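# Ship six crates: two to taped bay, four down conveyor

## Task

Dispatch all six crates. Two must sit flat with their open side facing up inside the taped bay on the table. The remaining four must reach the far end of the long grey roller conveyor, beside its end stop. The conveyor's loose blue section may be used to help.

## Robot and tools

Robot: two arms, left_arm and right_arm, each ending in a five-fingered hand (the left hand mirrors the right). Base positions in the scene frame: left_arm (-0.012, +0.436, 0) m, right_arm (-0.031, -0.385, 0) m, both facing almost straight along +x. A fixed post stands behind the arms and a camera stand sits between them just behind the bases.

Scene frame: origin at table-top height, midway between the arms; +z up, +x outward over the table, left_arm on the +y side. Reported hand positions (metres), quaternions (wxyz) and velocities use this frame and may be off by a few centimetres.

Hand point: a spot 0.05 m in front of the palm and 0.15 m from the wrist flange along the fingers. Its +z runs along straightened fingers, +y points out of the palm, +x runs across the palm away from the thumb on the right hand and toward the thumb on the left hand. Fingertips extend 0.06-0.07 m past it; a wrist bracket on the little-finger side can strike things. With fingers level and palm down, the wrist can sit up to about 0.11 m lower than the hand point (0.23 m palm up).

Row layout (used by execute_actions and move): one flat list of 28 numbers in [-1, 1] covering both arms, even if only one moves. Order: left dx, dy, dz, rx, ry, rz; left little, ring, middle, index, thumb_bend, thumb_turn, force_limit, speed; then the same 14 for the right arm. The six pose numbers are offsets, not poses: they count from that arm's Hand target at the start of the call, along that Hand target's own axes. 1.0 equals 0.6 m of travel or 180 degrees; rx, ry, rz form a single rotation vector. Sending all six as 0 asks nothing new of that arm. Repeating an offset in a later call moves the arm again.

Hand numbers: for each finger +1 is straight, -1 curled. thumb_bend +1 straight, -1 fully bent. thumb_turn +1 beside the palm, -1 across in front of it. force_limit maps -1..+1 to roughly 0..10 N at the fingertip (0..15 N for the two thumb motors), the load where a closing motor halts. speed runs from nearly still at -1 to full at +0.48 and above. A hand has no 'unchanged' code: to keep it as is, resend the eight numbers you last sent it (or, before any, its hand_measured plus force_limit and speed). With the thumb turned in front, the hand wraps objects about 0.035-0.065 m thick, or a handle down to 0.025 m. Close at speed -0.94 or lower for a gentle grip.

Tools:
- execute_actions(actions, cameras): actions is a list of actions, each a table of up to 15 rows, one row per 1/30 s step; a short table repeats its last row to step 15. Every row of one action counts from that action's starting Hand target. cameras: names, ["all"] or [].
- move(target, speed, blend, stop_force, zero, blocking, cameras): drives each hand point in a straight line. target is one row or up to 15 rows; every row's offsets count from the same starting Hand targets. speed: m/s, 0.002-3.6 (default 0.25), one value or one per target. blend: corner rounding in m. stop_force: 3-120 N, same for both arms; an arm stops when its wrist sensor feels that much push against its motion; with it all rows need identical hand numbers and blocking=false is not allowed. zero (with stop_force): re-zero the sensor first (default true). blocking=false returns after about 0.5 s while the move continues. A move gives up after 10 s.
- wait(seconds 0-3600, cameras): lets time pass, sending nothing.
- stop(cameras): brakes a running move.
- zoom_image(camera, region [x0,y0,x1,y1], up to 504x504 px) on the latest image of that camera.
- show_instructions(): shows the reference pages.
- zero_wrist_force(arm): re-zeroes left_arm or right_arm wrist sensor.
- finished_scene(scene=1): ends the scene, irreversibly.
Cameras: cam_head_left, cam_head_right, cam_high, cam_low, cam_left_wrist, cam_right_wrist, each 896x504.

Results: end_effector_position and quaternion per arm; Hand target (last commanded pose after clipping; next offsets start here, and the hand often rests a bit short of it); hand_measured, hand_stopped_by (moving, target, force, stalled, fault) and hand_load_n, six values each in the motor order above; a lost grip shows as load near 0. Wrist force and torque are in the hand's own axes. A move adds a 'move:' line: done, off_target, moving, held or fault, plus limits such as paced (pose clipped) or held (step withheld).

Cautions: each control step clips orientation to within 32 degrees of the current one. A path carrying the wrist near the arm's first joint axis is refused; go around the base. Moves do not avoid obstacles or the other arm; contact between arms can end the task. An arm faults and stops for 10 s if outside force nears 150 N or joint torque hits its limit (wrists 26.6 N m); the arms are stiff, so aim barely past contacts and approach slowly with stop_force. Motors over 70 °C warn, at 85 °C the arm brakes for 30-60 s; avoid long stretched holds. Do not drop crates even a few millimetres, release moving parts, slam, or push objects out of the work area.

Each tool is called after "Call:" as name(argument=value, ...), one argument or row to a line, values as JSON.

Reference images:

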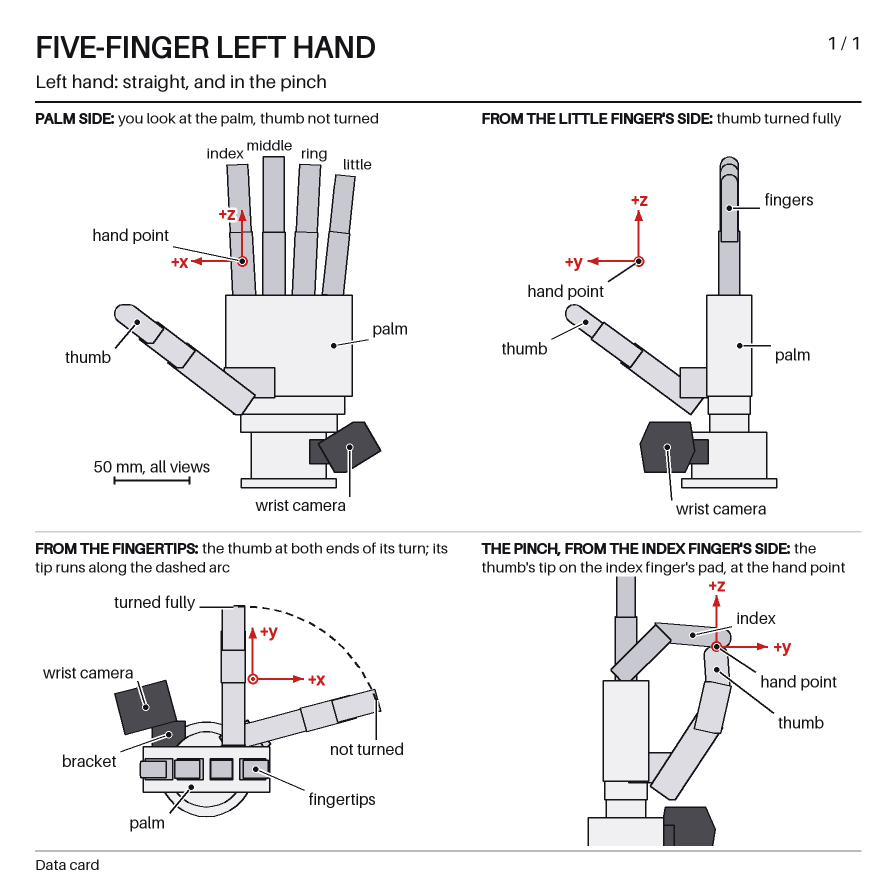

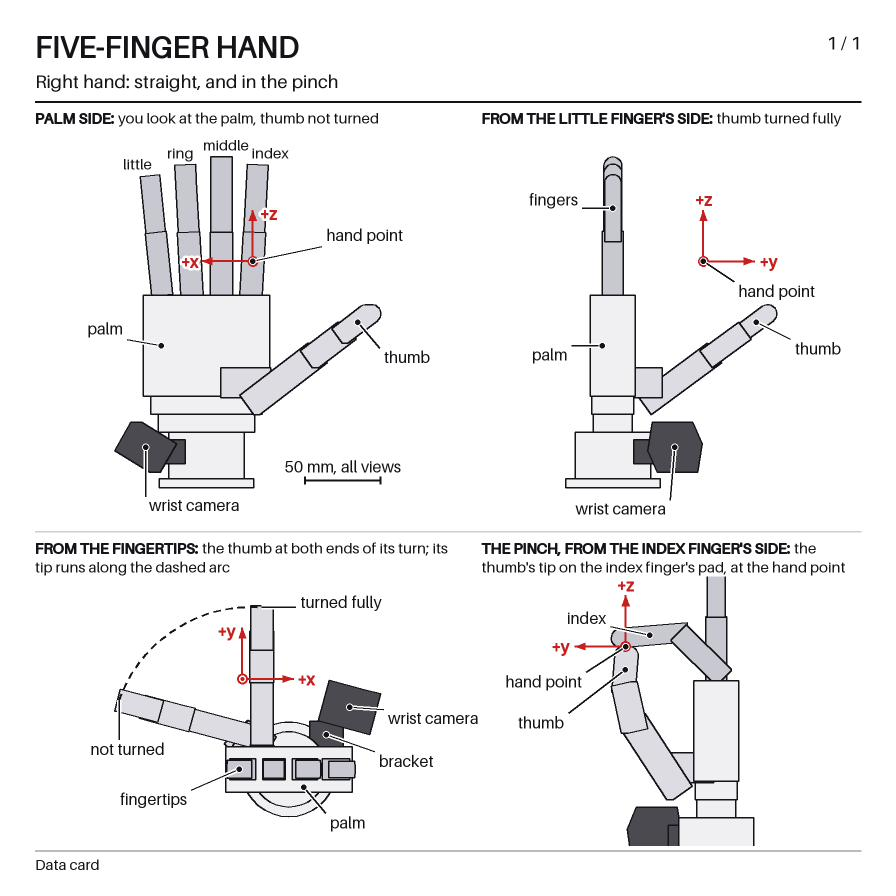

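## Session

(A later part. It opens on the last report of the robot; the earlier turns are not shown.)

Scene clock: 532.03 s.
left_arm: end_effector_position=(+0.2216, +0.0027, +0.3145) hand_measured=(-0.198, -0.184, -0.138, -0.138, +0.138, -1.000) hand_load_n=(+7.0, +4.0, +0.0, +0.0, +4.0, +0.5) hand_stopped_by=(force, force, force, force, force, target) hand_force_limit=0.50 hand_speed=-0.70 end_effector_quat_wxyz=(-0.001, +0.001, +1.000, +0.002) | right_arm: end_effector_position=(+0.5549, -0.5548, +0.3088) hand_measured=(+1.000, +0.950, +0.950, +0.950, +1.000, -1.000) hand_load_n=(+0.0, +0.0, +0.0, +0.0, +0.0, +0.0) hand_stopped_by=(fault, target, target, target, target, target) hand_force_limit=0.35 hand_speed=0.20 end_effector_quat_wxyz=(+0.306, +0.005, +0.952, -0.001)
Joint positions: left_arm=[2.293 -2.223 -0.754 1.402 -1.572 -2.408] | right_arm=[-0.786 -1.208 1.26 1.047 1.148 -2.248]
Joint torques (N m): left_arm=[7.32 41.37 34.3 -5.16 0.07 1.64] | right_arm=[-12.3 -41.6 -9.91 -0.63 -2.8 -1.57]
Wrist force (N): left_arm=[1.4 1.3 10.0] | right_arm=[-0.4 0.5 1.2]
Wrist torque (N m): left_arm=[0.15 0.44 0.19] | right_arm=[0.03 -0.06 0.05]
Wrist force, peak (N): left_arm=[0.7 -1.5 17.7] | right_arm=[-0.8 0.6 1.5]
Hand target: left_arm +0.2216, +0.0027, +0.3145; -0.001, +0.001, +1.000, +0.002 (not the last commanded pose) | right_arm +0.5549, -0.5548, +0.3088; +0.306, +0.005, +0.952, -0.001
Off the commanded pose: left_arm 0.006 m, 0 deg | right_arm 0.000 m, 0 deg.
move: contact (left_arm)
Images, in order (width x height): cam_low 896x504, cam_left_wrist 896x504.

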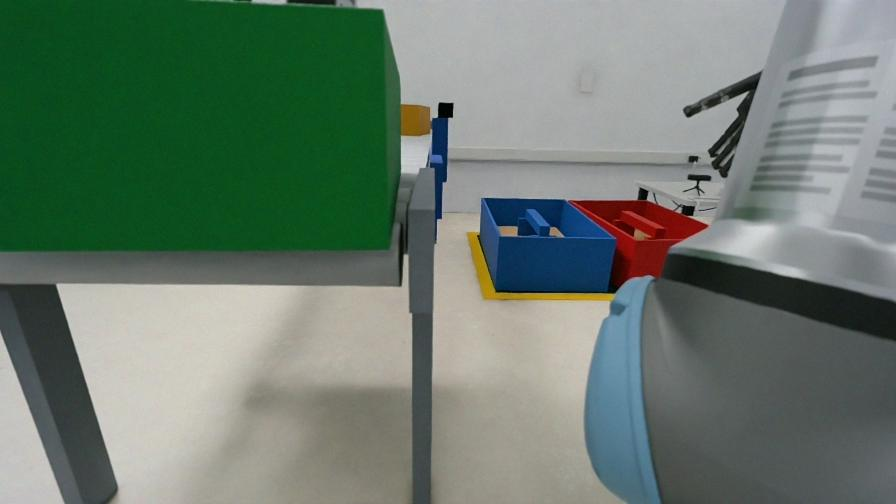

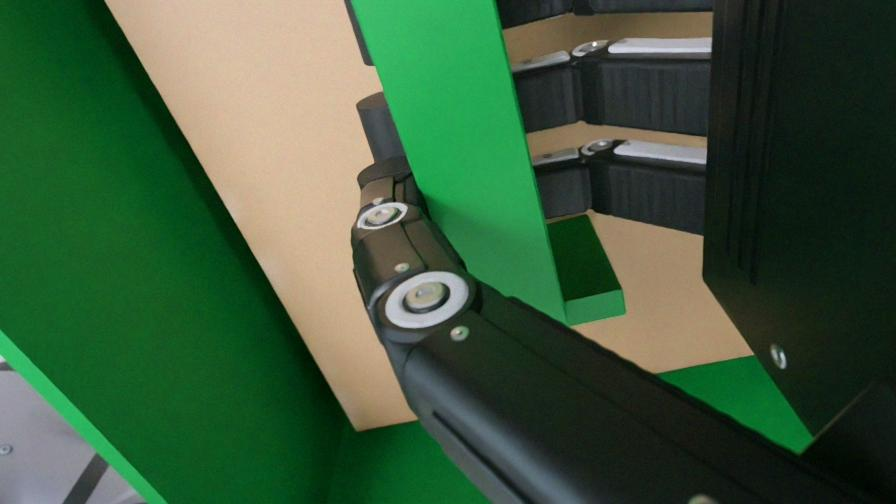

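Call:
move(
  target=[
    [0,0,0,0,0,0,0.1,0.1,0.1,0.1,1,-1,0.5,-0.3,0,0,0,0,0,0,-0.6,0.95,0.95,0.95,1,-1,0.35,0.2],
    [0,0,-0.01,0,0,0,0.4,0.4,0.4,0.4,1,-1,0.5,-0.4,0,0,0,0,0,0,-0.6,0.95,0.95,0.95,1,-1,0.35,0.2],
    [0,0.01,-0.0167,0,0,0,0.6,0.6,0.6,0.6,1,-1,0.5,-0.4,0,0,0,0,0,0,-0.6,0.95,0.95,0.95,1,-1,0.35,0.2],
    [0,0.015,-0.0167,0,0,0,0.8,0.8,0.8,0.8,1,-1,0.5,-0.4,0,0,0,0,0,0,-0.6,0.95,0.95,0.95,1,-1,0.35,0.2],
  ],
  speed=[0.05, 0.05, 0.05, 0.05],
  cameras=["cam_left_wrist","cam_low"],
)

Scene clock: 540.50 s.
left_arm: end_effector_position=(+0.2216, +0.0117, +0.3246) hand_measured=(+0.798, +0.616, +0.516, +0.588, +1.000, -1.000) hand_load_n=(-8.0, -11.0, -16.0, -12.5, +0.0, +0.0) hand_stopped_by=(target, stalled, stalled, stalled, target, target) hand_force_limit=0.50 hand_speed=-0.40 end_effector_quat_wxyz=(-0.001, +0.001, +1.000, +0.002) | right_arm: end_effector_position=(+0.5549, -0.5548, +0.3088) hand_measured=(+1.000, +0.950, +0.950, +0.950, +1.000, -1.000) hand_load_n=(+0.0, +0.0, +0.0, +0.0, +0.0, -0.5) hand_stopped_by=(fault, target, target, target, target, target) hand_force_limit=0.35 hand_speed=0.20 end_effector_quat_wxyz=(+0.306, +0.005, +0.952, -0.001)
Joint positions: left_arm=[2.304 -2.201 -0.764 1.39 -1.572 -2.397] | right_arm=[-0.786 -1.208 1.26 1.047 1.148 -2.248]
Joint torques (N m): left_arm=[10.69 2.39 -22.24 7.08 0.19 2.42] | right_arm=[-12.68 -41.55 -10.56 -0.57 -2.78 -1.54]
Wrist force (N): left_arm=[-1.4 -16.5 -90.6] | right_arm=[-0.3 0.8 1.7]
Wrist torque (N m): left_arm=[3.01 -2.27 0.01] | right_arm=[0.04 -0.09 0.06]
Wrist force, peak (N): left_arm=[-1.3 -16.3 -90.7] | right_arm=[-0.3 0.8 1.7]
Hand target: left_arm +0.2216, +0.0116, +0.3246; -0.001, +0.001, +1.000, +0.002 | right_arm +0.5549, -0.5548, +0.3088; +0.306, +0.005, +0.952, -0.001
Off the commanded pose: left_arm 0.000 m, 0 deg | right_arm 0.000 m, 0 deg.
move: done
Images, in order (width x height): cam_low 896x504, cam_left_wrist 896x504.

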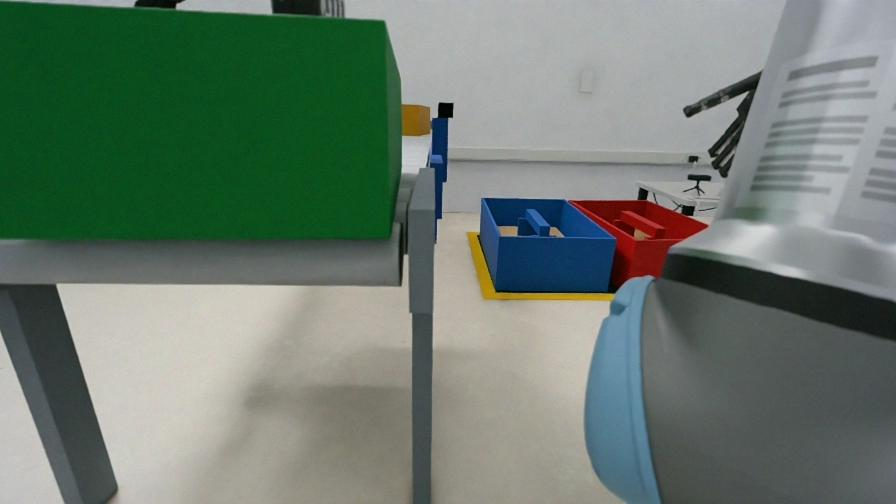

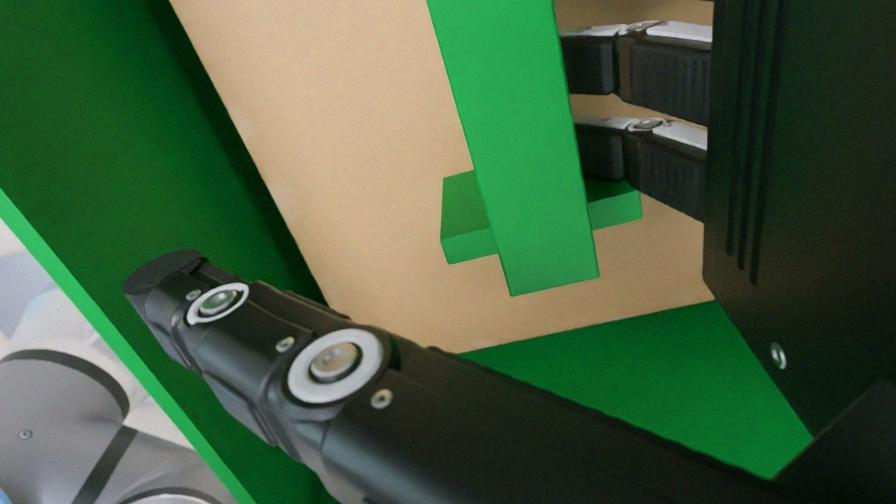

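Call:
move(
  target=[0,0,-0.0125,0,0,0,0.8,0.62,0.52,0.6,1,-1,0.5,-0.4,0,0,0,0,0,0,-0.6,0.95,0.95,0.95,1,-1,0.35,0.2],
  speed=0.05,
  cameras=["cam_left_wrist"],
)

Scene clock: 541.93 s.
left_arm: end_effector_position=(+0.2217, +0.0116, +0.3320) hand_measured=(+0.798, +0.620, +0.520, +0.600, +1.000, -1.000) hand_load_n=(+0.0, +0.0, +0.0, +0.0, +0.0, +0.0) hand_stopped_by=(target, target, target, target, target, target) hand_force_limit=0.50 hand_speed=-0.40 end_effector_quat_wxyz=(-0.001, +0.001, +1.000, +0.002) | right_arm: end_effector_position=(+0.5549, -0.5548, +0.3088) hand_measured=(+1.000, +0.950, +0.950, +0.950, +1.000, -1.000) hand_load_n=(+0.0, +0.0, +0.0, +0.0, +0.0, +0.0) hand_stopped_by=(fault, target, target, target, target, target) hand_force_limit=0.35 hand_speed=0.20 end_effector_quat_wxyz=(+0.306, +0.005, +0.952, -0.001)
Joint positions: left_arm=[2.304 -2.206 -0.737 1.368 -1.572 -2.397] | right_arm=[-0.786 -1.208 1.26 1.047 1.148 -2.248]
Joint torques (N m): left_arm=[-4.5 35.6 32.02 -4.03 2.42 -0.26] | right_arm=[-12.3 -41.48 -10.86 -0.69 -2.73 -1.55]
Wrist force (N): left_arm=[-0.8 -1.5 -1.5] | right_arm=[-0.2 0.5 1.4]
Wrist torque (N m): left_arm=[-0.11 -0.03 0.03] | right_arm=[0.02 -0.09 0.06]
Wrist force, peak (N): left_arm=[-1.1 -16.1 -91.2] | right_arm=[-0.4 0.5 1.8]
Hand target: left_arm +0.2216, +0.0116, +0.3321; -0.001, +0.001, +1.000, +0.002 | right_arm +0.5549, -0.5548, +0.3088; +0.306, +0.005, +0.952, -0.001
Off the commanded pose: left_arm 0.000 m, 0 deg | right_arm 0.000 m, 0 deg.
move: done

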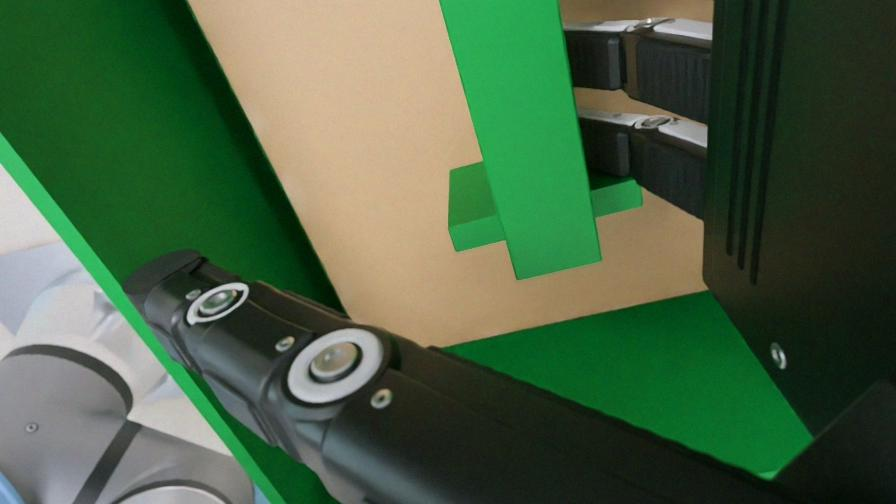

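Call:
move(
  target=[
    [0,0,0,0,0,0,0.75,0.75,0.74,0.75,1,-1,0.5,-0.4,0,0,0,0,0,0,-0.6,0.95,0.95,0.95,1,-1,0.35,0.2],
    [0,0,-0.0083,0,0,0,0.85,0.85,0.84,0.85,1,-1,0.5,-0.4,0,0,0,0,0,0,-0.6,0.95,0.95,0.95,1,-1,0.35,0.2],
    [0,0,-0.0167,0,0,0,0.95,0.95,0.95,0.95,1,-1,0.5,-0.4,0,0,0,0,0,0,-0.6,0.95,0.95,0.95,1,-1,0.35,0.2],
  ],
  speed=[0.05, 0.05, 0.05],
  cameras=["cam_left_wrist","cam_high"],
)

Scene clock: 546.03 s.
left_arm: end_effector_position=(+0.2217, +0.0115, +0.3421) hand_measured=(+0.950, +0.950, +0.950, +0.950, +1.000, -1.000) hand_load_n=(+0.0, +0.0, +0.0, -0.5, +0.0, +0.0) hand_stopped_by=(target, target, target, target, target, target) hand_force_limit=0.50 hand_speed=-0.40 end_effector_quat_wxyz=(-0.001, +0.001, +1.000, +0.002) | right_arm: end_effector_position=(+0.5549, -0.5548, +0.3088) hand_measured=(+1.000, +0.950, +0.950, +0.950, +1.000, -1.000) hand_load_n=(+0.0, +0.0, +0.0, +0.0, +0.0, +0.0) hand_stopped_by=(fault, target, target, target, target, target) hand_force_limit=0.35 hand_speed=0.20 end_effector_quat_wxyz=(+0.306, +0.005, +0.952, -0.001)
Joint positions: left_arm=[2.304 -2.214 -0.697 1.336 -1.572 -2.397] | right_arm=[-0.786 -1.208 1.26 1.047 1.148 -2.248]
Joint torques (N m): left_arm=[-11.55 35.35 31.29 -4.14 -0.02 -0.92] | right_arm=[-12.25 -41.51 -10.82 -0.65 -2.64 -1.62]
Wrist force (N): left_arm=[-0.9 -0.5 -1.7] | right_arm=[-0.5 0.7 1.2]
Wrist torque (N m): left_arm=[-0.04 -0.02 0.00] | right_arm=[0.06 -0.04 0.05]
Wrist force, peak (N): left_arm=[0.6 10.8 -26.5] | right_arm=[-0.6 0.5 1.7]
Hand target: left_arm +0.2217, +0.0116, +0.3421; -0.001, +0.001, +1.000, +0.002 | right_arm +0.5549, -0.5548, +0.3088; +0.306, +0.005, +0.952, -0.001
Off the commanded pose: left_arm 0.000 m, 0 deg | right_arm 0.000 m, 0 deg.
move: done
Images, in order (width x height): cam_high 896x504, cam_left_wrist 896x504.

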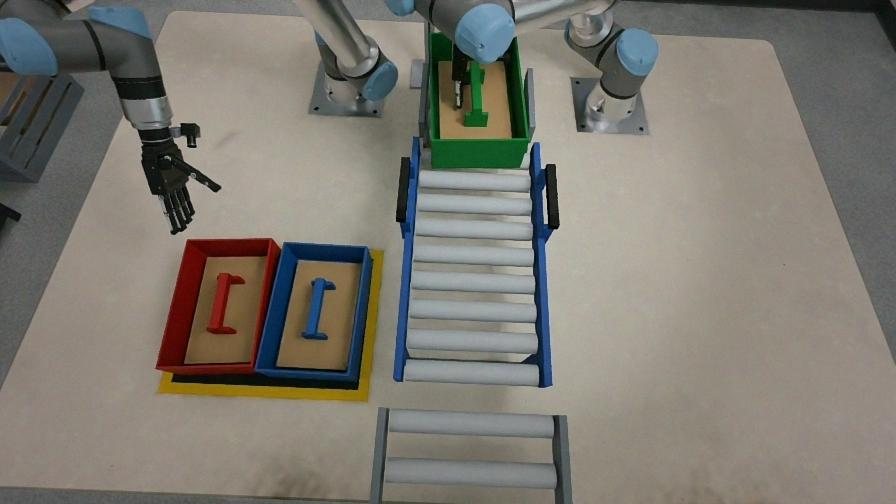

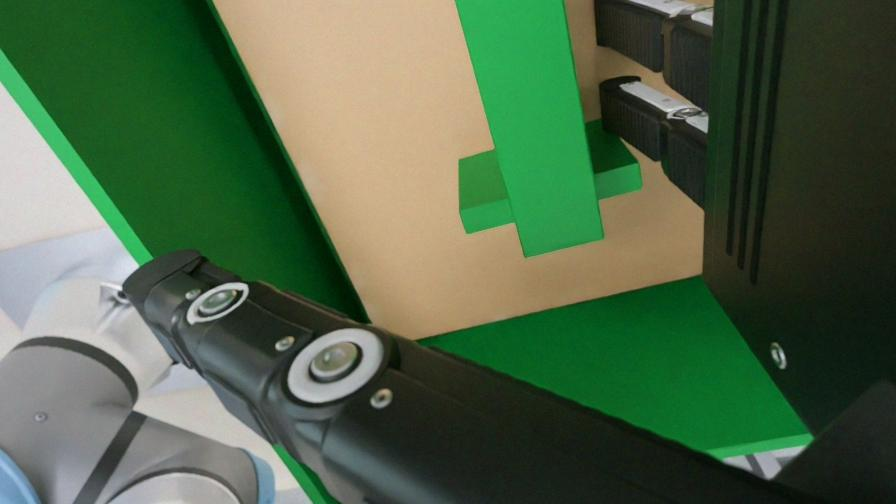

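Call:
move(
  target=[
    [0,-0.01,-0.02,0,0,0,0.95,0.95,0.95,0.95,1,-1,0.5,-0.4,0,0,0,0,0,0,-0.6,0.95,0.95,0.95,1,-1,0.35,0.2],
    [0,-0.01,-0.145,0,0,0,0.95,0.95,0.95,0.95,1,-1,0.5,-0.4,0,0,0,0,0,0,-0.6,0.95,0.95,0.95,1,-1,0.35,0.2],
  ],
  speed=[0.05, 0.12],
  blend=[0.005, 0],
  cameras=["cam_high","cam_low"],
)

Call:
wait(
  seconds=5,
  cameras=["cam_high","cam_low","cam_head_right","cam_head_left"],
)

Scene clock: 548.43 s.
left_arm: end_effector_position=(+0.2209, +0.0069, +0.4275) hand_measured=(+0.950, +0.950, +0.950, +0.950, +1.000, -1.000) hand_load_n=(+0.0, +0.0, +0.0, +0.0, +0.0, +0.5) hand_stopped_by=(target, target, target, target, target, target) hand_force_limit=0.50 hand_speed=-0.40 end_effector_quat_wxyz=(+0.007, +0.001, +1.000, -0.020) | right_arm: end_effector_position=(+0.5549, -0.5548, +0.3088) hand_measured=(+1.000, +0.950, +0.950, +0.950, +1.000, -1.000) hand_load_n=(+0.0, +0.0, +0.0, +0.0, +0.0, +0.0) hand_stopped_by=(fault, target, target, target, target, target) hand_force_limit=0.35 hand_speed=0.20 end_effector_quat_wxyz=(+0.306, +0.005, +0.952, -0.001)
Joint positions: left_arm=[2.305 -2.431 -0.035 0.935 -1.554 -2.395] | right_arm=[-0.786 -1.208 1.26 1.047 1.148 -2.248]
Joint torques (N m): left_arm=[8.92 39.63 27.71 -4.1 2.55 1.91] | right_arm=[-12.4 -41.44 -10.31 -0.68 -2.78 -1.52]
Wrist force (N): left_arm=[0.9 -1.5 -1.7] | right_arm=[-0.4 0.4 1.2]
Wrist torque (N m): left_arm=[-0.11 -0.15 0.09] | right_arm=[0.02 -0.05 0.04]
Wrist force, peak (N): left_arm=[0.8 -1.2 -2.3] | right_arm=[-0.3 0.6 1.6]
Hand target: left_arm +0.2219, +0.0052, +0.4291; -0.001, +0.001, +1.000, +0.002 | right_arm +0.5549, -0.5548, +0.3088; +0.306, +0.005, +0.952, -0.001
Off the commanded pose: left_arm 0.003 m, 3 deg | right_arm 0.000 m, 0 deg.
elbow stopped short (left arm): the move would have taken joint 3 (elbow) straighter than the controller allows.
move: off_target (left_arm)

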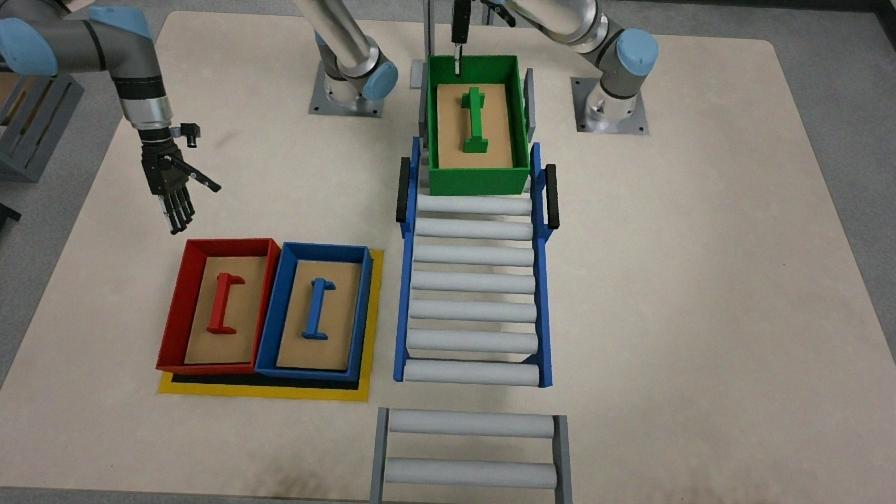

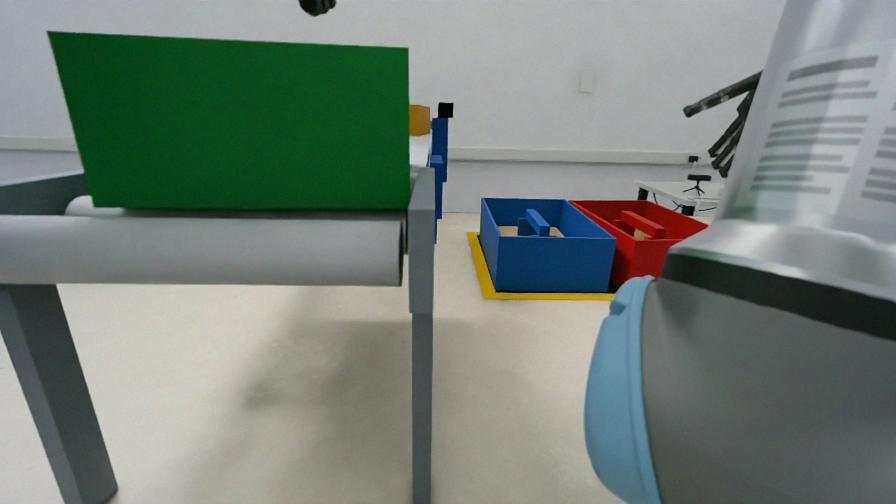

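Scene clock: 553.43 s.
left_arm: end_effector_position=(+0.2209, +0.0069, +0.4275) hand_measured=(+0.950, +0.950, +0.950, +0.950, +1.000, -1.000) hand_load_n=(+0.0, +0.0, +0.0, +0.0, +0.0, +0.0) hand_stopped_by=(target, target, target, target, target, target) hand_force_limit=0.50 hand_speed=-0.40 end_effector_quat_wxyz=(+0.007, +0.001, +1.000, -0.020) | right_arm: end_effector_position=(+0.5549, -0.5548, +0.3088) hand_measured=(+1.000, +0.950, +0.950, +0.950, +1.000, -1.000) hand_load_n=(+0.0, +0.0, +0.0, +0.0, +0.0, +0.0) hand_stopped_by=(fault, target, target, target, target, target) hand_force_limit=0.35 hand_speed=0.20 end_effector_quat_wxyz=(+0.306, +0.005, +0.952, -0.001)
Joint positions: left_arm=[2.305 -2.431 -0.035 0.935 -1.554 -2.395] | right_arm=[-0.786 -1.208 1.26 1.047 1.148 -2.248]
Joint torques (N m): left_arm=[10.1 37.08 27.25 -3.78 2.45 2.1] | right_arm=[-12.44 -42.02 -10.53 -0.69 -2.75 -1.48]
Wrist force (N): left_arm=[0.6 -1.3 -1.8] | right_arm=[-0.3 0.4 1.4]
Wrist torque (N m): left_arm=[-0.07 -0.11 0.06] | right_arm=[-0.01 -0.08 0.05]
Wrist force, peak (N): left_arm=[0.8 -1.5 -2.0] | right_arm=[-0.4 0.8 1.6]
Hand target: left_arm +0.2219, +0.0052, +0.4291; -0.001, +0.001, +1.000, +0.002 | right_arm +0.5549, -0.5548, +0.3088; +0.306, +0.005, +0.952, -0.001
Off the commanded pose: left_arm 0.003 m, 3 deg | right_arm 0.000 m, 0 deg.
wait: 5.00 s; at rest by 0.17 s
Images, in order (width x height): cam_head_left 896x504, cam_head_right 896x504, cam_high 896x504, cam_low 896x504.

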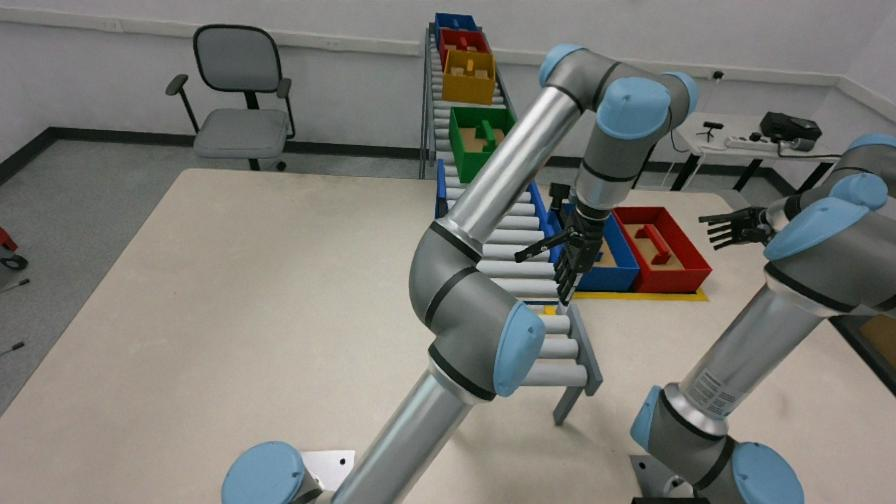

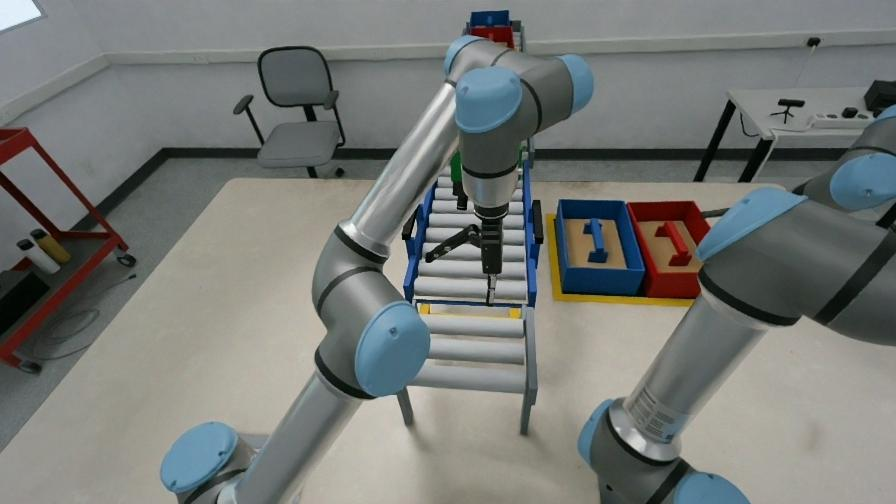

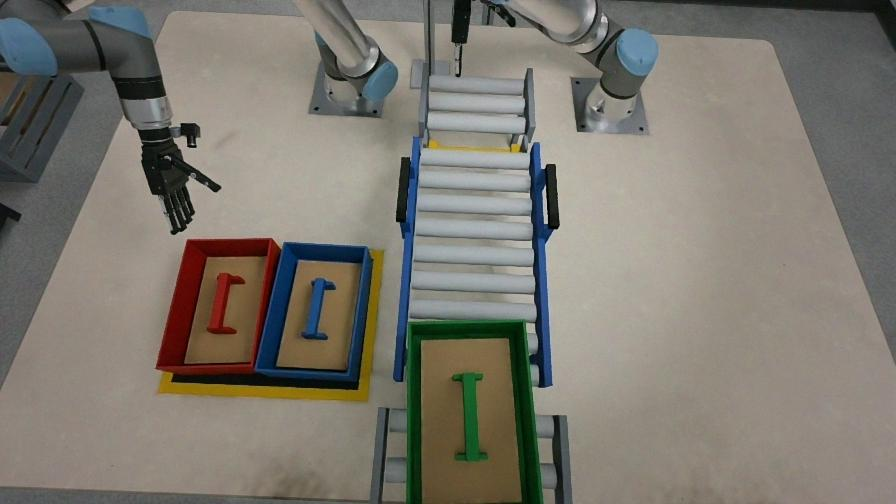

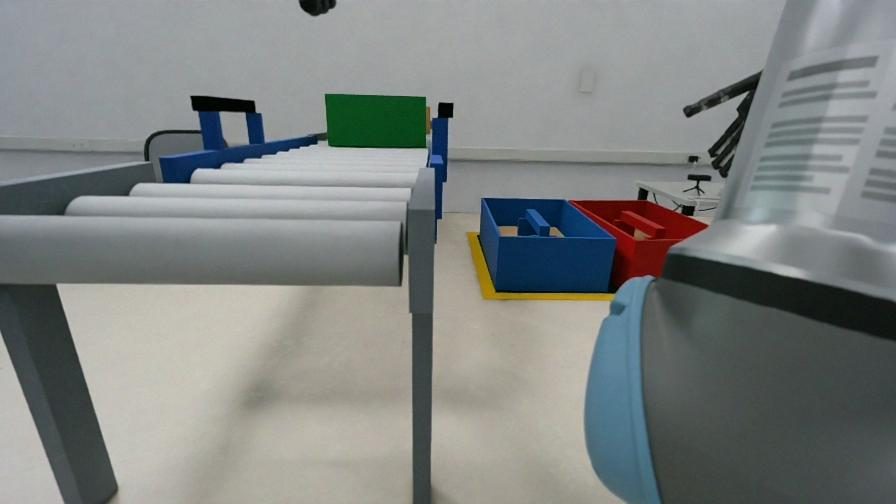

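Call:
wait(
  seconds=4,
  cameras=["cam_high","cam_head_left"],
)

Call:
zoom_image(
  camera="cam_head_left",
  region=[380, 0, 600, 160],
)

Call:
zoom_image(
  camera="cam_high",
  region=[130, 220, 400, 420],
)

Scene clock: 557.87 s.
left_arm: end_effector_position=(+0.2209, +0.0069, +0.4275) hand_measured=(+0.950, +0.950, +0.950, +0.950, +1.000, -1.000) hand_load_n=(+0.0, +0.0, +0.0, +0.0, +0.0, +0.0) hand_stopped_by=(target, target, target, target, target, target) hand_force_limit=0.50 hand_speed=-0.40 end_effector_quat_wxyz=(+0.007, +0.001, +1.000, -0.020) | right_arm: end_effector_position=(+0.5549, -0.5548, +0.3088) hand_measured=(+1.000, +0.950, +0.950, +0.950, +1.000, -1.000) hand_load_n=(+0.0, +0.0, +0.0, +0.0, +0.0, +0.0) hand_stopped_by=(fault, target, target, target, target, target) hand_force_limit=0.35 hand_speed=0.20 end_effector_quat_wxyz=(+0.306, +0.005, +0.952, -0.001)
Joint positions: left_arm=[2.305 -2.431 -0.035 0.935 -1.554 -2.395] | right_arm=[-0.786 -1.208 1.26 1.047 1.148 -2.248]
Joint torques (N m): left_arm=[7.71 37.5 26.65 -3.78 2.47 2.02] | right_arm=[-12.41 -41.78 -10.65 -0.7 -2.65 -1.43]
Wrist force (N): left_arm=[0.4 -1.4 -1.7] | right_arm=[-0.4 0.7 1.2]
Wrist torque (N m): left_arm=[-0.09 -0.08 0.06] | right_arm=[0.05 -0.05 0.05]
Wrist force, peak (N): left_arm=[0.7 -1.5 -2.0] | right_arm=[-0.5 0.7 1.8]
Hand target: left_arm +0.2219, +0.0052, +0.4291; -0.001, +0.001, +1.000, +0.002 | right_arm +0.5549, -0.5548, +0.3088; +0.306, +0.005, +0.952, -0.001
Off the commanded pose: left_arm 0.003 m, 3 deg | right_arm 0.000 m, 0 deg.
wait: 4.00 s; at rest from the start
Images, in order (width x height): cam_head_left 896x504, cam_high 896x504.

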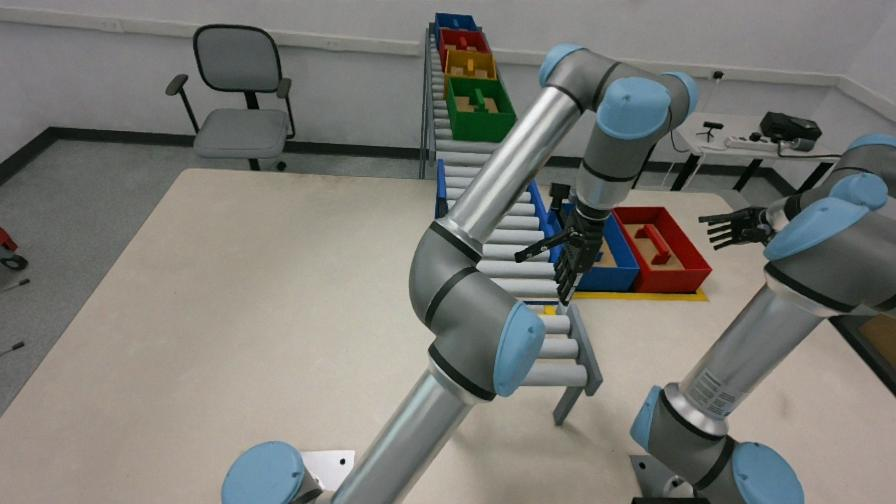

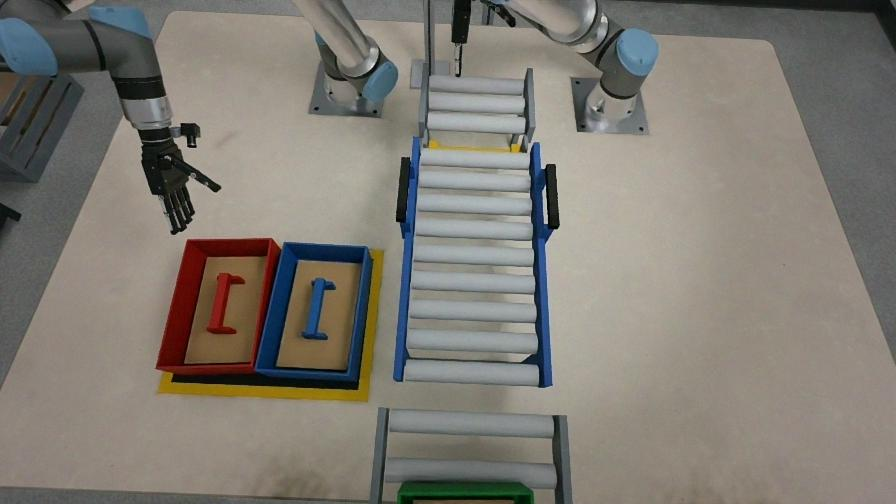

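Scaled by 2.291 from the camera's image (finer frame: 1280x720).

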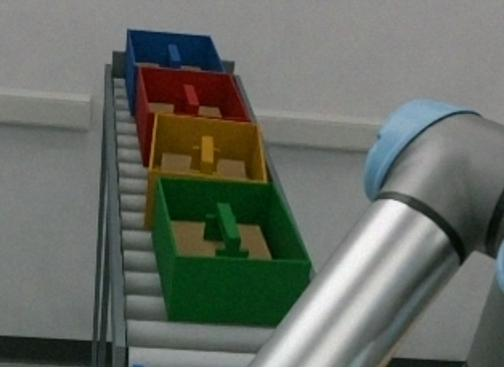

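Scaled by 1.867 from the camera's image (finer frame: 1280x720).

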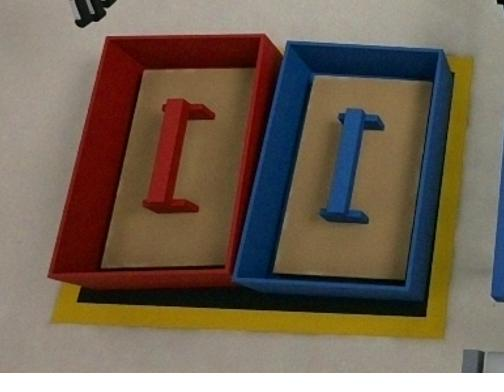

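Call:
wait(
  seconds=1,
  cameras=["cam_head_right","cam_low","cam_head_left"],
)

Call:
zoom_image(
  camera="cam_head_right",
  region=[530, 180, 750, 320],
)

Call:
zoom_image(
  camera="cam_head_left",
  region=[380, 0, 600, 160],
)

Call:
zoom_image(
  camera="cam_low",
  region=[440, 180, 740, 320],
)

Scene clock: 559.53 s.
left_arm: end_effector_position=(+0.2209, +0.0069, +0.4275) hand_measured=(+0.950, +0.950, +0.950, +0.950, +1.000, -1.000) hand_load_n=(+0.0, +0.0, +0.0, +0.0, +0.0, +0.0) hand_stopped_by=(target, target, target, target, target, target) hand_force_limit=0.50 hand_speed=-0.40 end_effector_quat_wxyz=(+0.007, +0.001, +1.000, -0.020) | right_arm: end_effector_position=(+0.5549, -0.5548, +0.3088) hand_measured=(+1.000, +0.950, +0.950, +0.950, +1.000, -1.000) hand_load_n=(+0.0, +0.0, +0.0, +0.0, +0.0, +0.0) hand_stopped_by=(fault, target, target, target, target, target) hand_force_limit=0.35 hand_speed=0.20 end_effector_quat_wxyz=(+0.306, +0.005, +0.952, -0.001)
Joint positions: left_arm=[2.305 -2.431 -0.035 0.935 -1.554 -2.395] | right_arm=[-0.786 -1.208 1.26 1.047 1.148 -2.248]
Joint torques (N m): left_arm=[7.72 37.33 27.57 -3.87 2.53 2.02] | right_arm=[-12.02 -41.5 -10.49 -0.62 -2.74 -1.41]
Wrist force (N): left_arm=[0.7 -1.5 -1.7] | right_arm=[-0.6 0.7 1.3]
Wrist torque (N m): left_arm=[-0.10 -0.13 0.08] | right_arm=[0.06 -0.03 0.05]
Wrist force, peak (N): left_arm=[0.8 -1.4 -2.0] | right_arm=[-0.3 0.5 1.7]
Hand target: left_arm +0.2219, +0.0052, +0.4291; -0.001, +0.001, +1.000, +0.002 | right_arm +0.5549, -0.5548, +0.3088; +0.306, +0.005, +0.952, -0.001
Off the commanded pose: left_arm 0.003 m, 3 deg | right_arm 0.000 m, 0 deg.
wait: 1.00 s; at rest from the start
Images, in order (width x height): cam_head_left 896x504, cam_head_right 896x504, cam_low 896x504.

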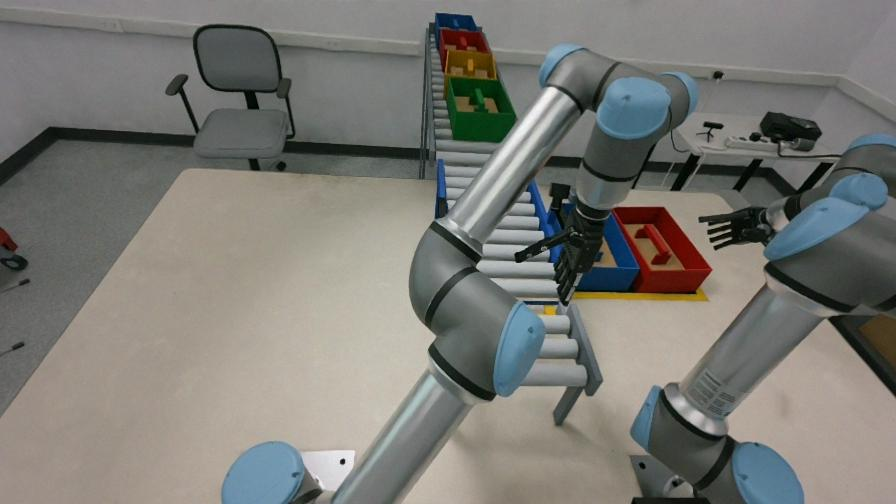

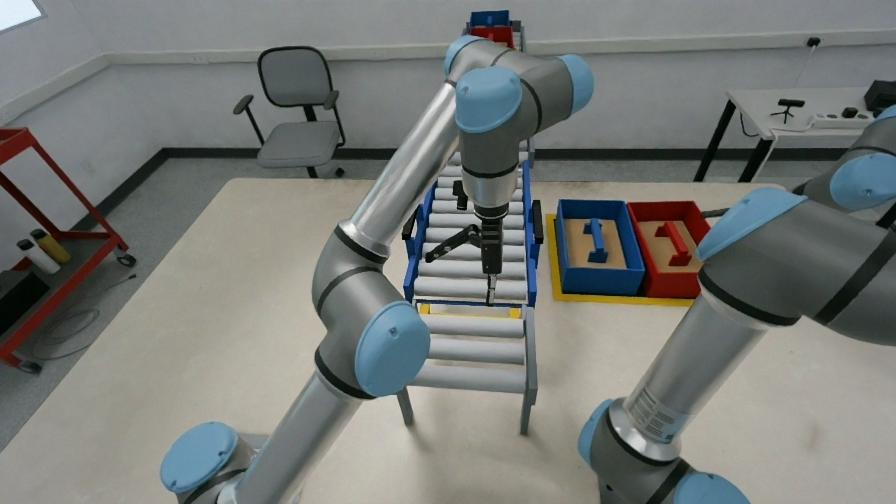

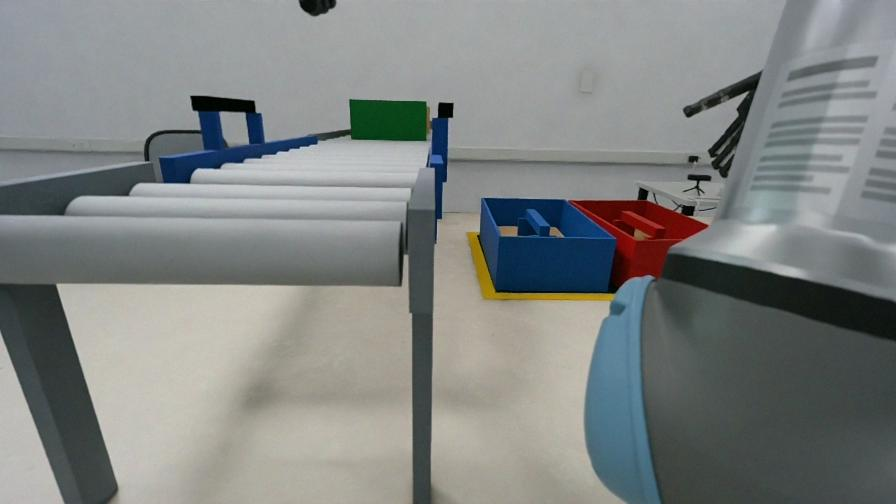

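Scaled by 2.291 from the camera's image (finer frame: 1280x720).

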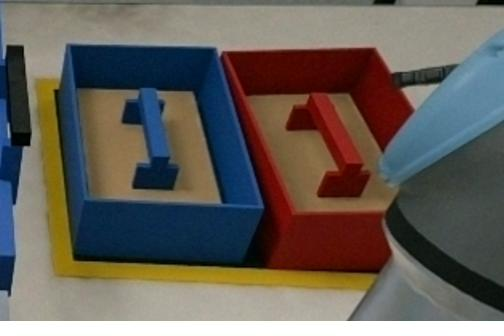

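Scaled by 2.291 from the camera's image (finer frame: 1280x720).

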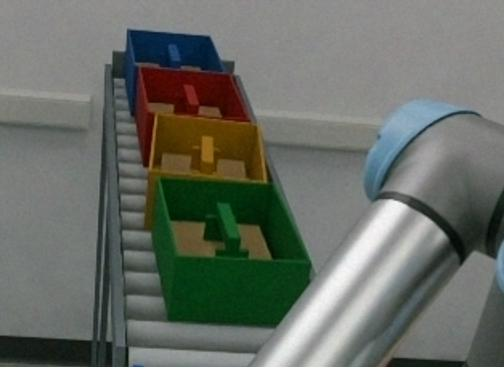

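Scaled by 1.680 from the camera's image (finer frame: 1280x720).

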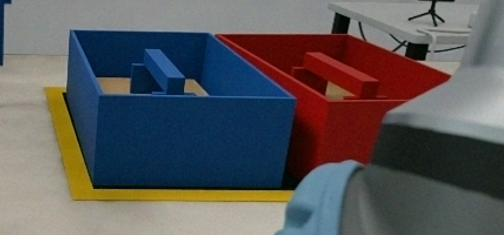

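Call:
move(
  target=[
    [0,0,0,0,0,0,0.95,0.95,0.95,0.95,1,-1,0.5,-0.4,-0.041,-0.242,0.029,0,0.194,0,-0.6,0.95,0.95,0.95,1,-1,0.35,0.2],
    [0,0,0,0,0,0,0.95,0.95,0.95,0.95,1,-1,0.5,-0.4,0.117,-0.242,0.254,0,0.194,0,-0.6,0.95,0.95,0.95,1,-1,0.35,0.2],
  ],
  speed=[0.2, 0.12],
  cameras=["cam_high","cam_right_wrist"],
)

Call:
zoom_image(
  camera="cam_high",
  region=[130, 220, 400, 420],
)

Scene clock: 566.63 s.
left_arm: end_effector_position=(+0.2209, +0.0069, +0.4275) hand_measured=(+0.950, +0.950, +0.950, +0.950, +1.000, -1.000) hand_load_n=(+0.0, +0.0, +0.0, +0.0, +0.0, +0.0) hand_stopped_by=(target, target, target, target, target, target) hand_force_limit=0.50 hand_speed=-0.40 end_effector_quat_wxyz=(+0.007, +0.001, +1.000, -0.020) | right_arm: end_effector_position=(+0.5853, -0.7002, +0.1440) hand_measured=(+1.000, +0.950, +0.950, +0.950, +1.000, -1.000) hand_load_n=(+0.0, +0.0, +0.0, +0.5, +0.0, +0.0) hand_stopped_by=(fault, target, target, target, target, target) hand_force_limit=0.35 hand_speed=0.20 end_effector_quat_wxyz=(+0.006, +0.005, +1.000, +0.000)
Joint positions: left_arm=[2.305 -2.431 -0.035 0.935 -1.554 -2.395] | right_arm=[-0.763 -0.394 0.217 1.738 1.561 -2.328]
Joint torques (N m): left_arm=[8.36 45.69 25.91 -0.73 2.6 2.05] | right_arm=[12.27 -44.48 -25.7 4.33 1.84 -1.73]
Wrist force (N): left_arm=[0.7 -1.6 -1.6] | right_arm=[-0.4 0.8 1.1]
Wrist torque (N m): left_arm=[-0.13 -0.13 0.08] | right_arm=[0.11 0.05 0.08]
Wrist force, peak (N): left_arm=[0.7 -1.6 -2.1] | right_arm=[-0.5 0.9 1.8]
Hand target: left_arm +0.2219, +0.0052, +0.4291; -0.001, +0.001, +1.000, +0.002 | right_arm +0.5853, -0.7002, +0.1440; +0.006, +0.005, +1.000, +0.000
Off the commanded pose: left_arm 0.003 m, 3 deg | right_arm 0.000 m, 0 deg.
elbow stopped short (left arm): the move would have taken joint 3 (elbow) straighter than the controller allows.
elbow stopped short (right arm): the move would have taken joint 3 (elbow) straighter than the controller allows.
move: done

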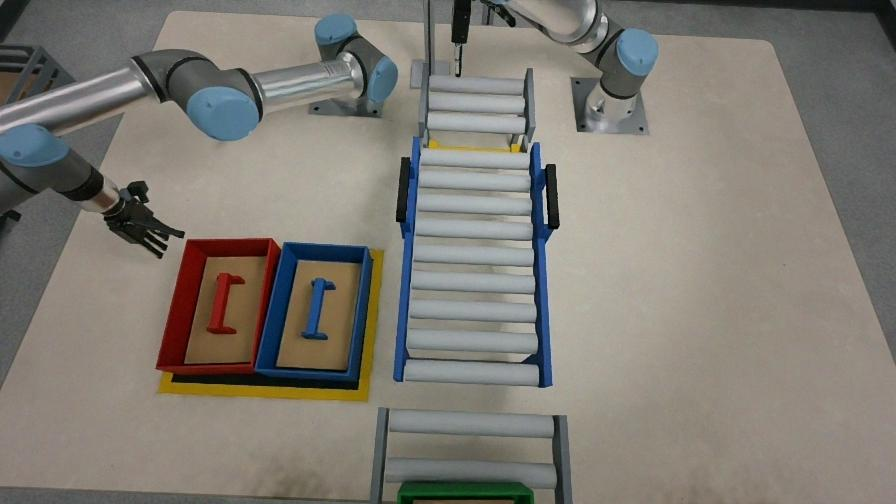

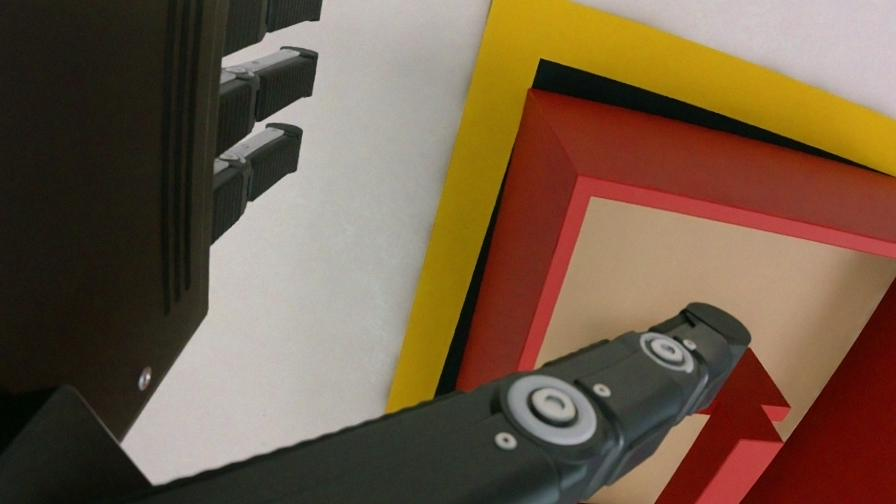

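Scaled by 1.867 from the camera's image (finer frame: 1280x720).

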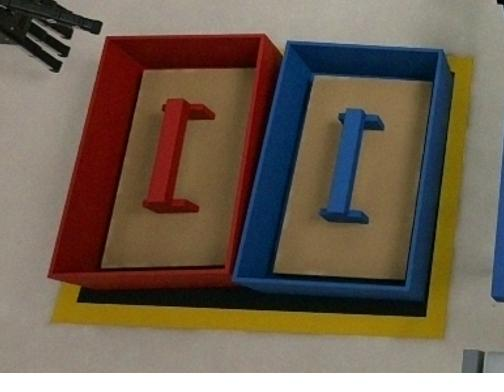

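Call:
finished_scene(
)

The scene is finished: the task was done.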